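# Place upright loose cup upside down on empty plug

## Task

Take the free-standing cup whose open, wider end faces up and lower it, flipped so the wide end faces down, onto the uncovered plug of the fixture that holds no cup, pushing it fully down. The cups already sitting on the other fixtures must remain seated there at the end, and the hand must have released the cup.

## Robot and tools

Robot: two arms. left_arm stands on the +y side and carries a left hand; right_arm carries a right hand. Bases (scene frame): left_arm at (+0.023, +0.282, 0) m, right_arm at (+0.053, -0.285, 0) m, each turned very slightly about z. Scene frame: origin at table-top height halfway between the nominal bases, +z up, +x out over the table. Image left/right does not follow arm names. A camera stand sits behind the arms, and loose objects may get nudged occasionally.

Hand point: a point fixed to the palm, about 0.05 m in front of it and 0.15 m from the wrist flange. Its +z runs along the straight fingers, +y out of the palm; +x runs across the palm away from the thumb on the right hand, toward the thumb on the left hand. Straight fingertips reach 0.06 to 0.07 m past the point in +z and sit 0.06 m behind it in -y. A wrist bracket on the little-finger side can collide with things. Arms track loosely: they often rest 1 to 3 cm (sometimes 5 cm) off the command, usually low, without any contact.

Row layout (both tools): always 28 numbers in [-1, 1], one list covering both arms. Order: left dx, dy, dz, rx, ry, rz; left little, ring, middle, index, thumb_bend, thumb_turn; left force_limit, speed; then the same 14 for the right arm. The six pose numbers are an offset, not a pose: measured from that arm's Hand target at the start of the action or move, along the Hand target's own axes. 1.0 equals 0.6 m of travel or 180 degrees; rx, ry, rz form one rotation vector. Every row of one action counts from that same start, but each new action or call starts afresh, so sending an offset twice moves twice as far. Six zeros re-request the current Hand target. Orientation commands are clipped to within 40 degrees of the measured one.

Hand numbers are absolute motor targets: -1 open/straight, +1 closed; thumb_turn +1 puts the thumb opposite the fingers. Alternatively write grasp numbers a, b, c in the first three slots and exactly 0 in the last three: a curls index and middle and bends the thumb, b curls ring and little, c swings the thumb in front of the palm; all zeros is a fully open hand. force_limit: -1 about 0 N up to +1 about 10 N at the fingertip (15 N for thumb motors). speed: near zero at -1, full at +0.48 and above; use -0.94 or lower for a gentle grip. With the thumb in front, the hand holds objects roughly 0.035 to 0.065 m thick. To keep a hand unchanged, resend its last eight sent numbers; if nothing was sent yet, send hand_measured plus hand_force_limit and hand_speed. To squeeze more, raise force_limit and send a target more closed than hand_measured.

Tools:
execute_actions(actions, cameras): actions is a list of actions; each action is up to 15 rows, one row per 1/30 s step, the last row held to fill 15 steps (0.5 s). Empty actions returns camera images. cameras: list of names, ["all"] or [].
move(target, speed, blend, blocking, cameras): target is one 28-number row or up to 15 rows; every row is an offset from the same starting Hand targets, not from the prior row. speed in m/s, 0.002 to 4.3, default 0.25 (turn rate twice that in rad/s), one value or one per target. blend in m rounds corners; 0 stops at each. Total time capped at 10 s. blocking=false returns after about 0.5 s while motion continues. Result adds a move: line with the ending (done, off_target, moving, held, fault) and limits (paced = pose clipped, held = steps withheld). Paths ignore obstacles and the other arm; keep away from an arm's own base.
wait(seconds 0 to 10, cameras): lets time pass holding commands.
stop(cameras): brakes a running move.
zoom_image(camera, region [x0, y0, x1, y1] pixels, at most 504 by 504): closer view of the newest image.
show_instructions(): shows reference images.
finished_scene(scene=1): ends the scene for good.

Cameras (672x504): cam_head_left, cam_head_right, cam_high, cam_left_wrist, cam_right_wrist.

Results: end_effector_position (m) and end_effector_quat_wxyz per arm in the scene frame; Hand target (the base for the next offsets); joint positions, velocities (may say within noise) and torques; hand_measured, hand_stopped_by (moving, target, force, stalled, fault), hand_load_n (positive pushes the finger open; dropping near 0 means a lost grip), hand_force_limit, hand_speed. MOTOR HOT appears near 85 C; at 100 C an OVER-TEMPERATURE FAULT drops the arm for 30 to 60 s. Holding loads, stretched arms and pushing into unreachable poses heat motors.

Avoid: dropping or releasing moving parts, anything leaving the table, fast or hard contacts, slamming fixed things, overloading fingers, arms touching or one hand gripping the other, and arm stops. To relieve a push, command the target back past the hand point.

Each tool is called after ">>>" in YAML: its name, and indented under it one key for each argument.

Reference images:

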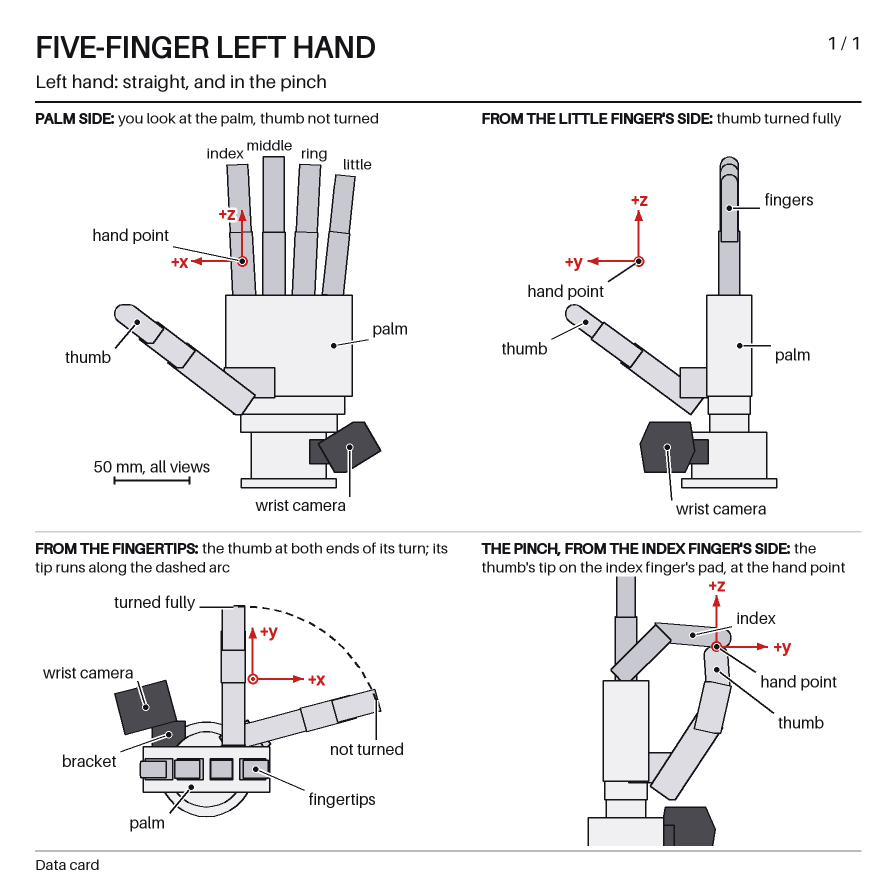

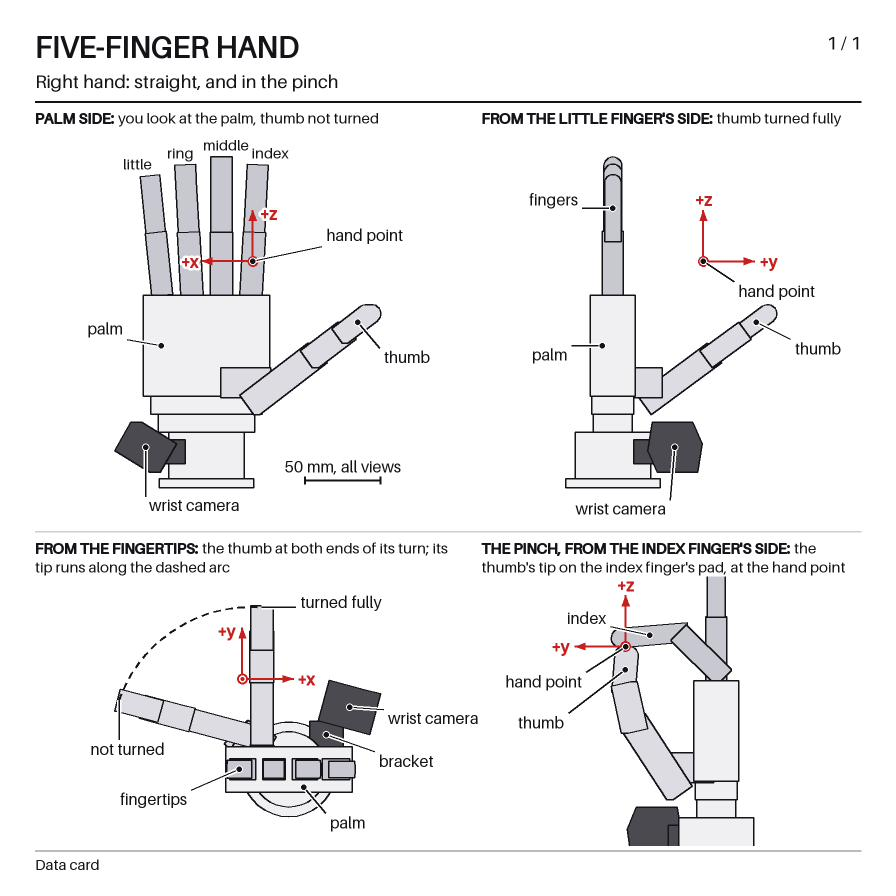

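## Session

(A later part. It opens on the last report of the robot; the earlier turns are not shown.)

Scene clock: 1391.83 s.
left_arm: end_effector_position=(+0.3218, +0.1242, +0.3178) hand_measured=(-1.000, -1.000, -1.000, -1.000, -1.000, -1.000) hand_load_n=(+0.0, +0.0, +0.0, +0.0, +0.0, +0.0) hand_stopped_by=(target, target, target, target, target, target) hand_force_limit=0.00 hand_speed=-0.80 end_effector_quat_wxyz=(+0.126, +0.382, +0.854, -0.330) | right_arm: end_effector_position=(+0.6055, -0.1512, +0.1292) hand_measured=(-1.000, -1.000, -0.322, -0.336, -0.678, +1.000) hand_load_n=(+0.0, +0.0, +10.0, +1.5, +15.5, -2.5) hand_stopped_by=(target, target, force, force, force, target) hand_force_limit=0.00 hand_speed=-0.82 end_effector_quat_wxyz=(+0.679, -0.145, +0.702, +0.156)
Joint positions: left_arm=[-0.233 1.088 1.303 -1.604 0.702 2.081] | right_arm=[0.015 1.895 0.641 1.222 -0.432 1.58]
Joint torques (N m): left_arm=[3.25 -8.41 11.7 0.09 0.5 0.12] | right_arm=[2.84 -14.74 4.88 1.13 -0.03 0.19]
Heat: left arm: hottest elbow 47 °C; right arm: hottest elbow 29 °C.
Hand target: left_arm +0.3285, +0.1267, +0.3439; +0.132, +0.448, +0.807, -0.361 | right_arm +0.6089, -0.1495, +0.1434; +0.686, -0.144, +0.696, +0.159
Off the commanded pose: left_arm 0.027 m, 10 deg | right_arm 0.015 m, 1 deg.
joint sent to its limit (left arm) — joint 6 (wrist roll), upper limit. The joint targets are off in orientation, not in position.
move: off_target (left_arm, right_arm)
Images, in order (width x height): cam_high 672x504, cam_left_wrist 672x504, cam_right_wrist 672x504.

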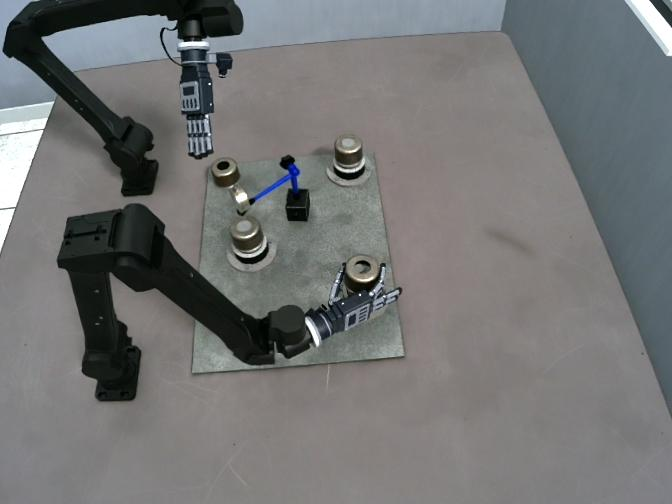

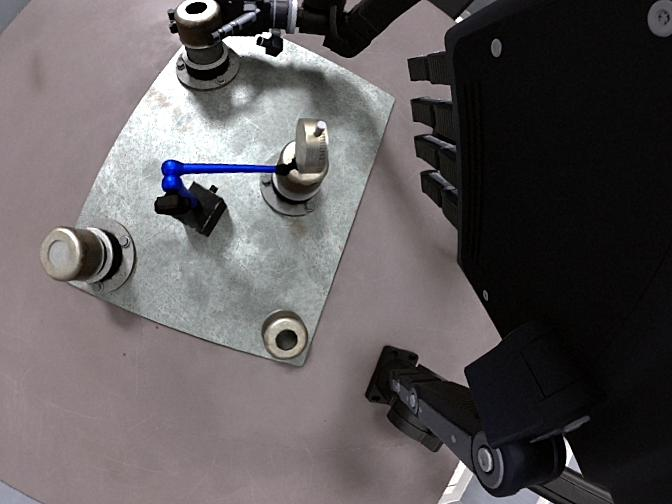

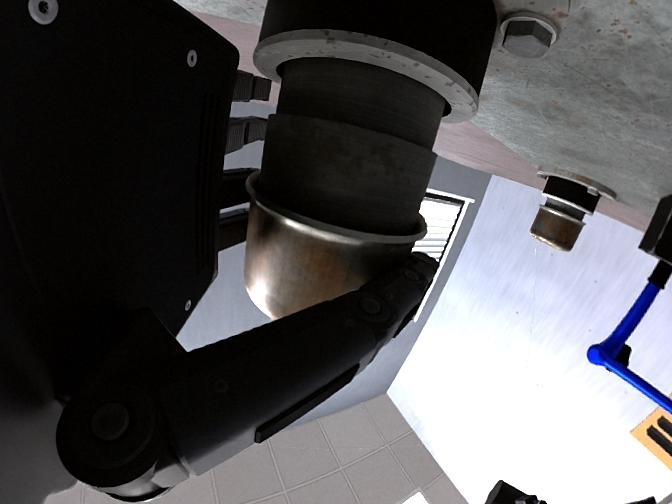

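>>> move:
  target:
    - [0,0,0,0,0,0,-1,-1,-1,-1,-1,-1,0,-0.8,0.033,0,0,0,0,0,-1,-1,0.15,0.15,-0.1,1,0,-0.82]
    - [0,0,0,0,0,0,-1,-1,-1,-1,-1,-1,0,-0.8,0.033,0,0,0,0,0,-1,-1,0.15,0.15,-1,1,0,-0.93]
  speed: 0.05
  cameras: ["cam_right_wrist","cam_left_wrist","cam_high"]

>>> zoom_image:
  camera: "cam_right_wrist"
  region: [190, 0, 490, 340]

>>> zoom_image:
  camera: "cam_left_wrist"
  region: [150, 0, 290, 100]

>>> zoom_image:
  camera: "cam_high"
  region: [345, 250, 385, 290]

Scene clock: 1411.30 s.
left_arm: end_effector_position=(+0.3218, +0.1242, +0.3178) hand_measured=(-1.000, -1.000, -1.000, -1.000, -1.000, -1.000) hand_load_n=(+0.0, +0.0, +0.0, +0.0, +0.0, +0.0) hand_stopped_by=(target, target, target, target, target, target) hand_force_limit=0.00 hand_speed=-0.80 end_effector_quat_wxyz=(+0.126, +0.382, +0.854, -0.330) | right_arm: end_effector_position=(+0.6054, -0.1522, +0.1192) hand_measured=(-1.000, -1.000, -0.320, -0.336, -1.000, +1.000) hand_load_n=(+0.0, +0.0, +1.5, +0.0, +0.0, +0.0) hand_stopped_by=(target, target, force, force, target, target) hand_force_limit=0.00 hand_speed=-0.93 end_effector_quat_wxyz=(+0.680, -0.142, +0.702, +0.156)
Joint positions: left_arm=[-0.233 1.088 1.303 -1.604 0.702 2.081] | right_arm=[0.015 1.929 0.642 1.257 -0.427 1.584]
Joint torques (N m): left_arm=[3.02 -8.35 11.62 0.17 0.53 0.1] | right_arm=[2.84 -12.4 4.88 2.18 -0.17 0.16]
Heat: left arm: hottest elbow 47 °C; right arm: hottest elbow 29 °C.
Hand target: left_arm +0.3285, +0.1267, +0.3439; +0.132, +0.448, +0.807, -0.361 | right_arm +0.6087, -0.1494, +0.1239; +0.686, -0.144, +0.695, +0.159
Off the commanded pose: left_arm 0.027 m, 10 deg | right_arm 0.006 m, 1 deg.
joint sent to its limit (left arm) — joint 6 (wrist roll), upper limit. The joint targets are off in orientation, not in position.
move: off_target (left_arm)
Images, in order (width x height): cam_high 672x504, cam_left_wrist 672x504, cam_right_wrist 672x504.

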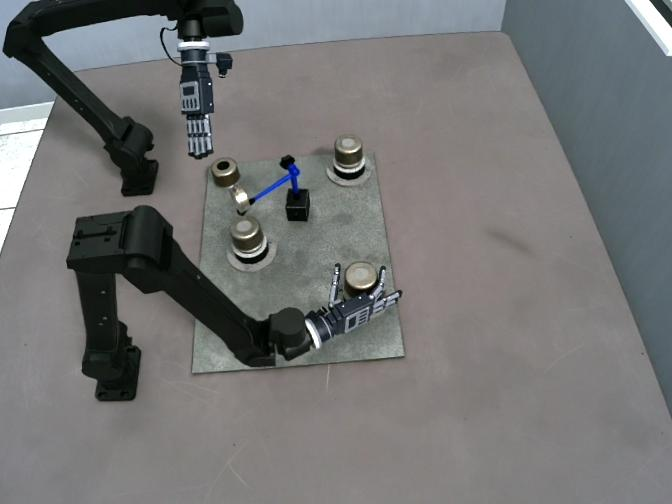

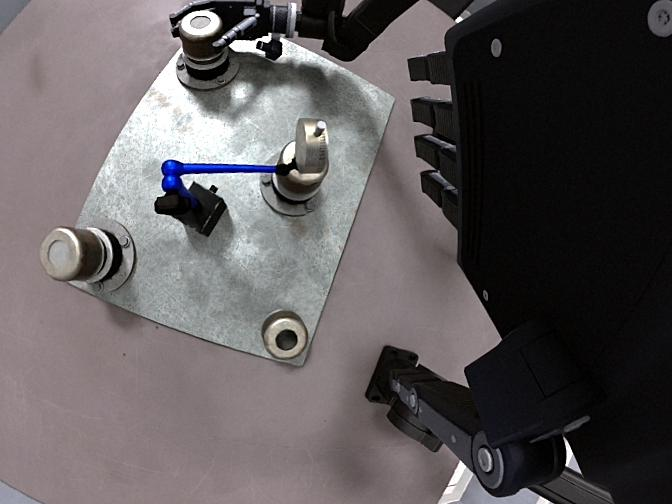

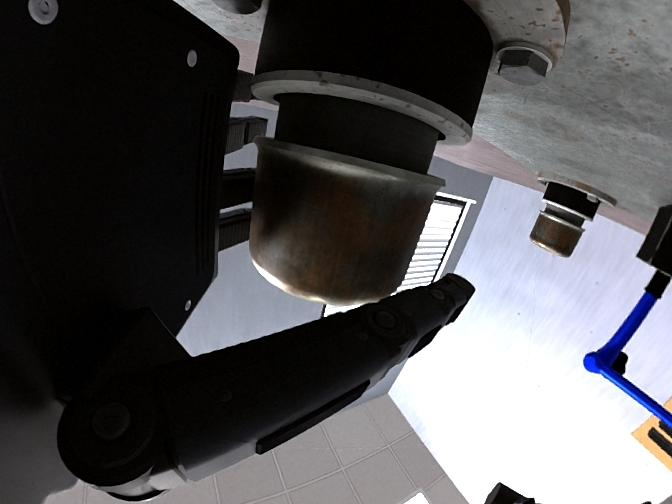

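Scaled by 1.482 from the camera's 672x504 image, which has a finer 960x720 frame.

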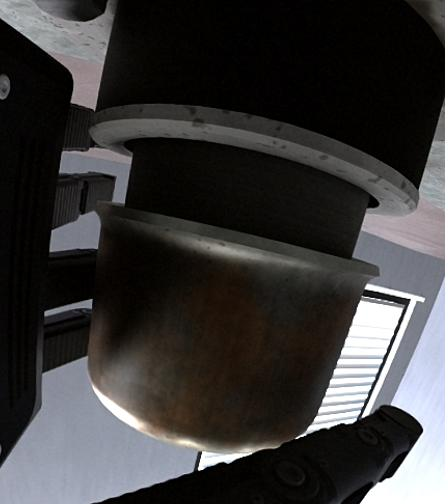

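Scaled by 3.600 from the camera's 672x504 image, which has a finer 960x720 frame.

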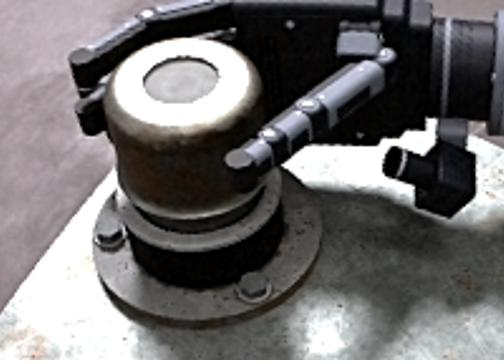

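Scaled by 12.600.

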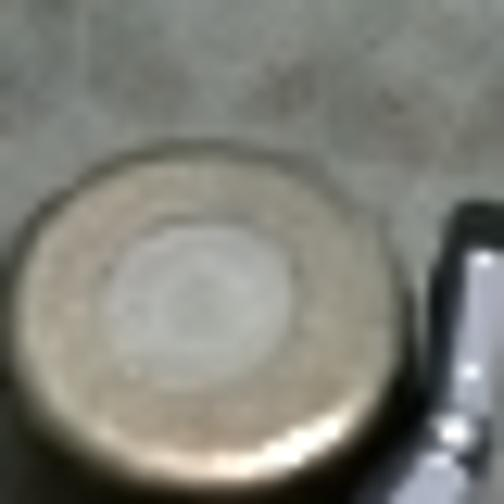

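>>> move:
  target:
    - [0,0,0,0,0,0,-1,-1,-1,-1,-1,-1,0,-0.8,0,0,0,0,0,0,-1,-1,-1,-1,-1,-1,0,-0.6]
    - [0,0,0,0,0,0,-1,-1,-1,-1,-1,-1,0,-0.8,-0.008,-0.1,0,0,0,0,-1,-1,-1,-1,-1,-1,0,-0.6]
    - [0,0,0,0,0,0,-1,-1,-1,-1,-1,-1,0,-0.8,-0.2,-0.12,-0.05,0,0,0,-1,-1,-1,-1,-1,-1,0,-0.6]
  speed: [0.1, 0.1, 0.25]
  blend: [0, 0.01, 0]
  cameras: ["all"]

>>> zoom_image:
  camera: "cam_high"
  region: [210, 120, 410, 330]

>>> zoom_image:
  camera: "cam_left_wrist"
  region: [150, 0, 290, 100]

>>> zoom_image:
  camera: "cam_left_wrist"
  region: [20, 190, 160, 310]

Scene clock: 1432.37 s.
left_arm: end_effector_position=(+0.3218, +0.1242, +0.3178) hand_measured=(-1.000, -1.000, -1.000, -1.000, -1.000, -1.000) hand_load_n=(+0.0, +0.0, +0.0, +0.0, +0.0, +0.0) hand_stopped_by=(target, target, target, target, target, target) hand_force_limit=0.00 hand_speed=-0.80 end_effector_quat_wxyz=(+0.126, +0.382, +0.854, -0.330) | right_arm: end_effector_position=(+0.6091, -0.2270, +0.2440) hand_measured=(-1.000, -1.000, -1.000, -1.000, -1.000, -1.000) hand_load_n=(+0.0, +0.0, +0.0, +0.0, +0.0, +0.0) hand_stopped_by=(target, target, target, target, target, target) hand_force_limit=0.00 hand_speed=-0.60 end_effector_quat_wxyz=(+0.688, -0.146, +0.693, +0.157)
Joint positions: left_arm=[-0.233 1.088 1.303 -1.604 0.702 2.081] | right_arm=[-0.17 1.585 0.704 0.877 -0.621 1.584]
Joint torques (N m): left_arm=[3.02 -8.53 11.73 0.25 0.53 0.12] | right_arm=[2.32 -10.11 7.61 1.35 -0.15 0.12]
Heat: left arm: hottest elbow 47 °C; right arm: hottest elbow 29 °C.
Hand target: left_arm +0.3285, +0.1267, +0.3439; +0.132, +0.448, +0.807, -0.361 | right_arm +0.6136, -0.2294, +0.2423; +0.686, -0.144, +0.695, +0.159
Off the commanded pose: left_arm 0.027 m, 10 deg | right_arm 0.005 m, 1 deg.
joint sent to its limit (left arm) — joint 6 (wrist roll), upper limit. The joint targets are off in orientation, not in position.
move: off_target (left_arm)

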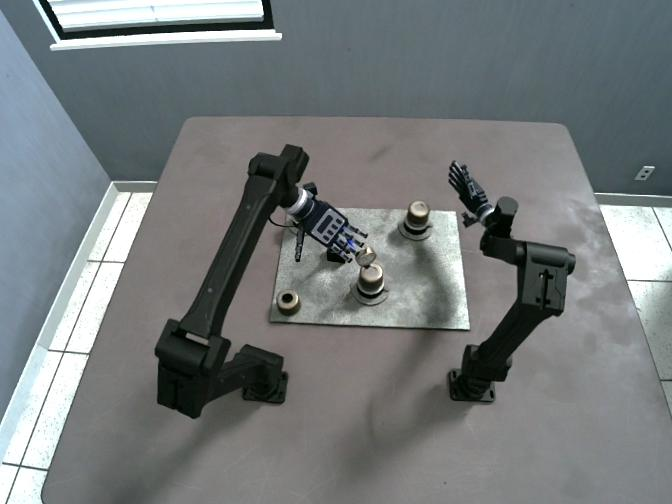

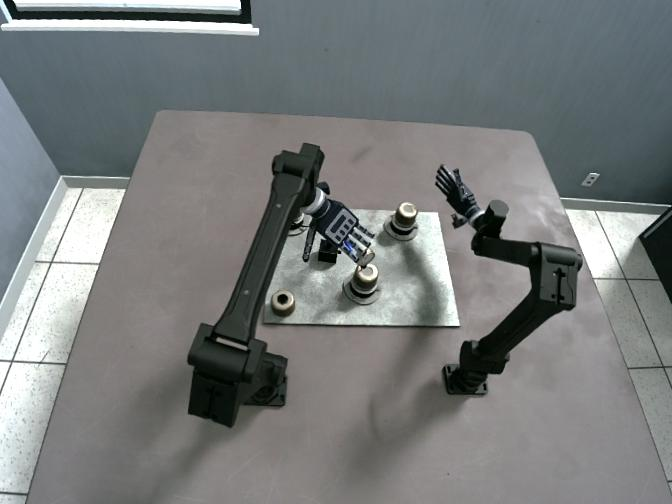

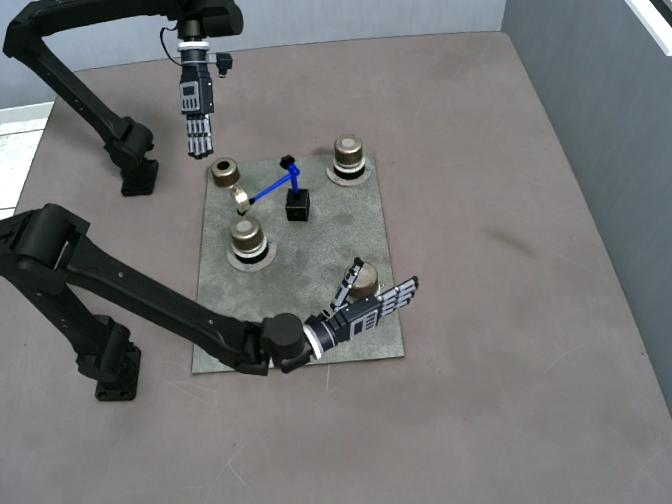

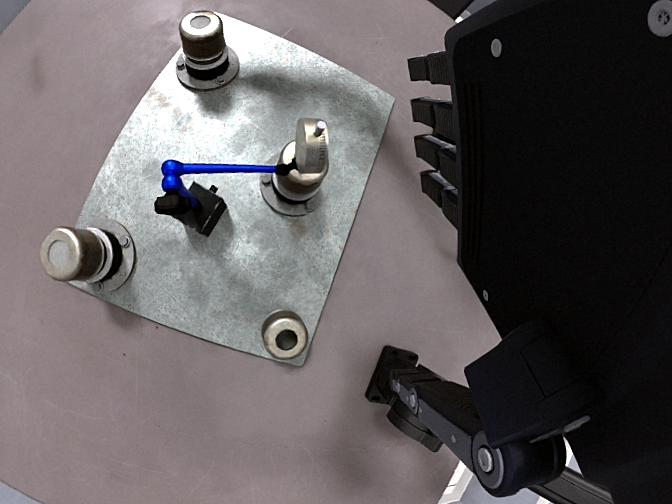

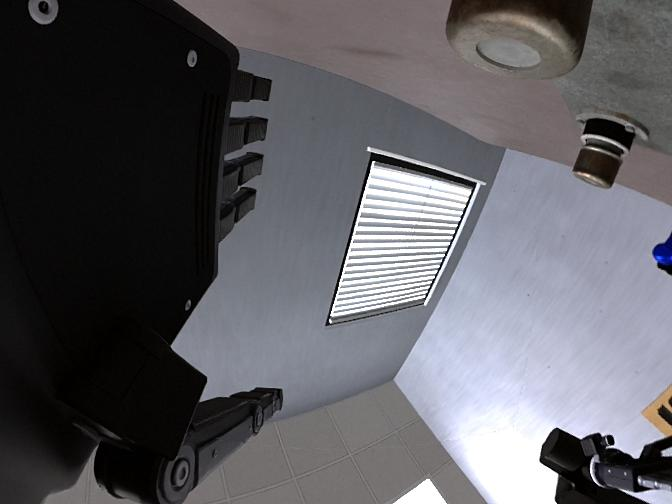

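Scaled by 2.400.

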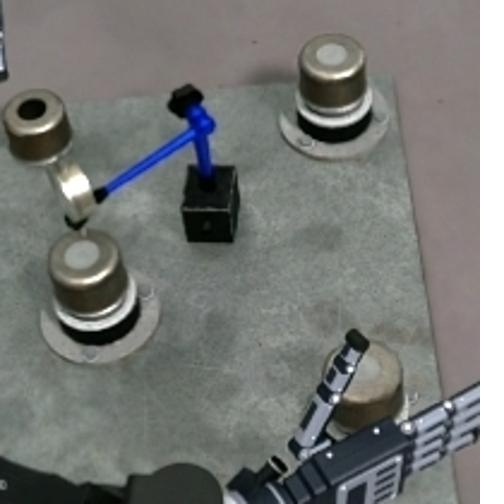

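Scaled by 3.600 from the camera's 672x504 image, which has a finer 960x720 frame.

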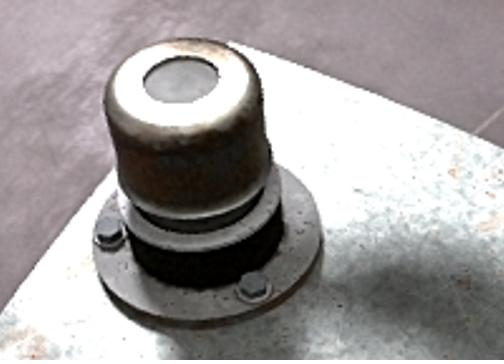

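Scaled by 3.600 from the camera's 672x504 image, which has a finer 960x720 frame.

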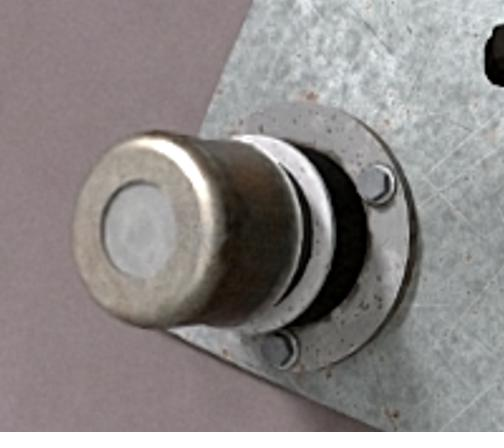

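>>> zoom_image:
  camera: "cam_left_wrist"
  region: [172, 5, 242, 75]

>>> zoom_image:
  camera: "cam_right_wrist"
  region: [430, 0, 660, 200]

Scaled by 7.200 from the camera's 672x504 image, which has a finer 960x720 frame.

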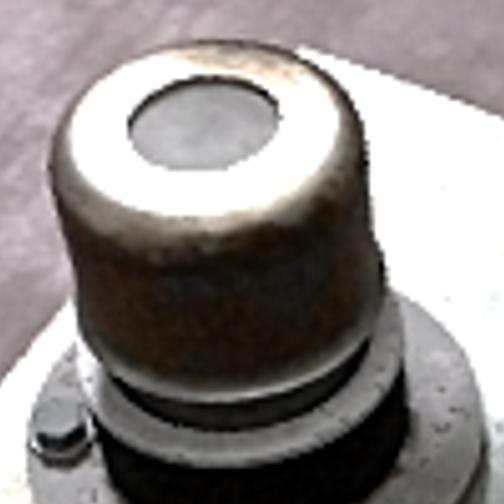

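Scaled by 2.191 from the camera's 672x504 image, which has a finer 960x720 frame.

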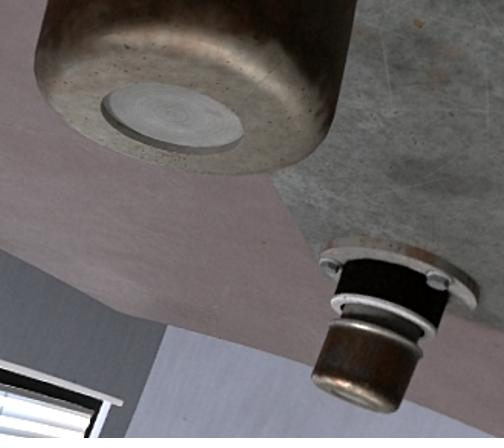

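>>> finished_scene:

The scene is finished: the task was done.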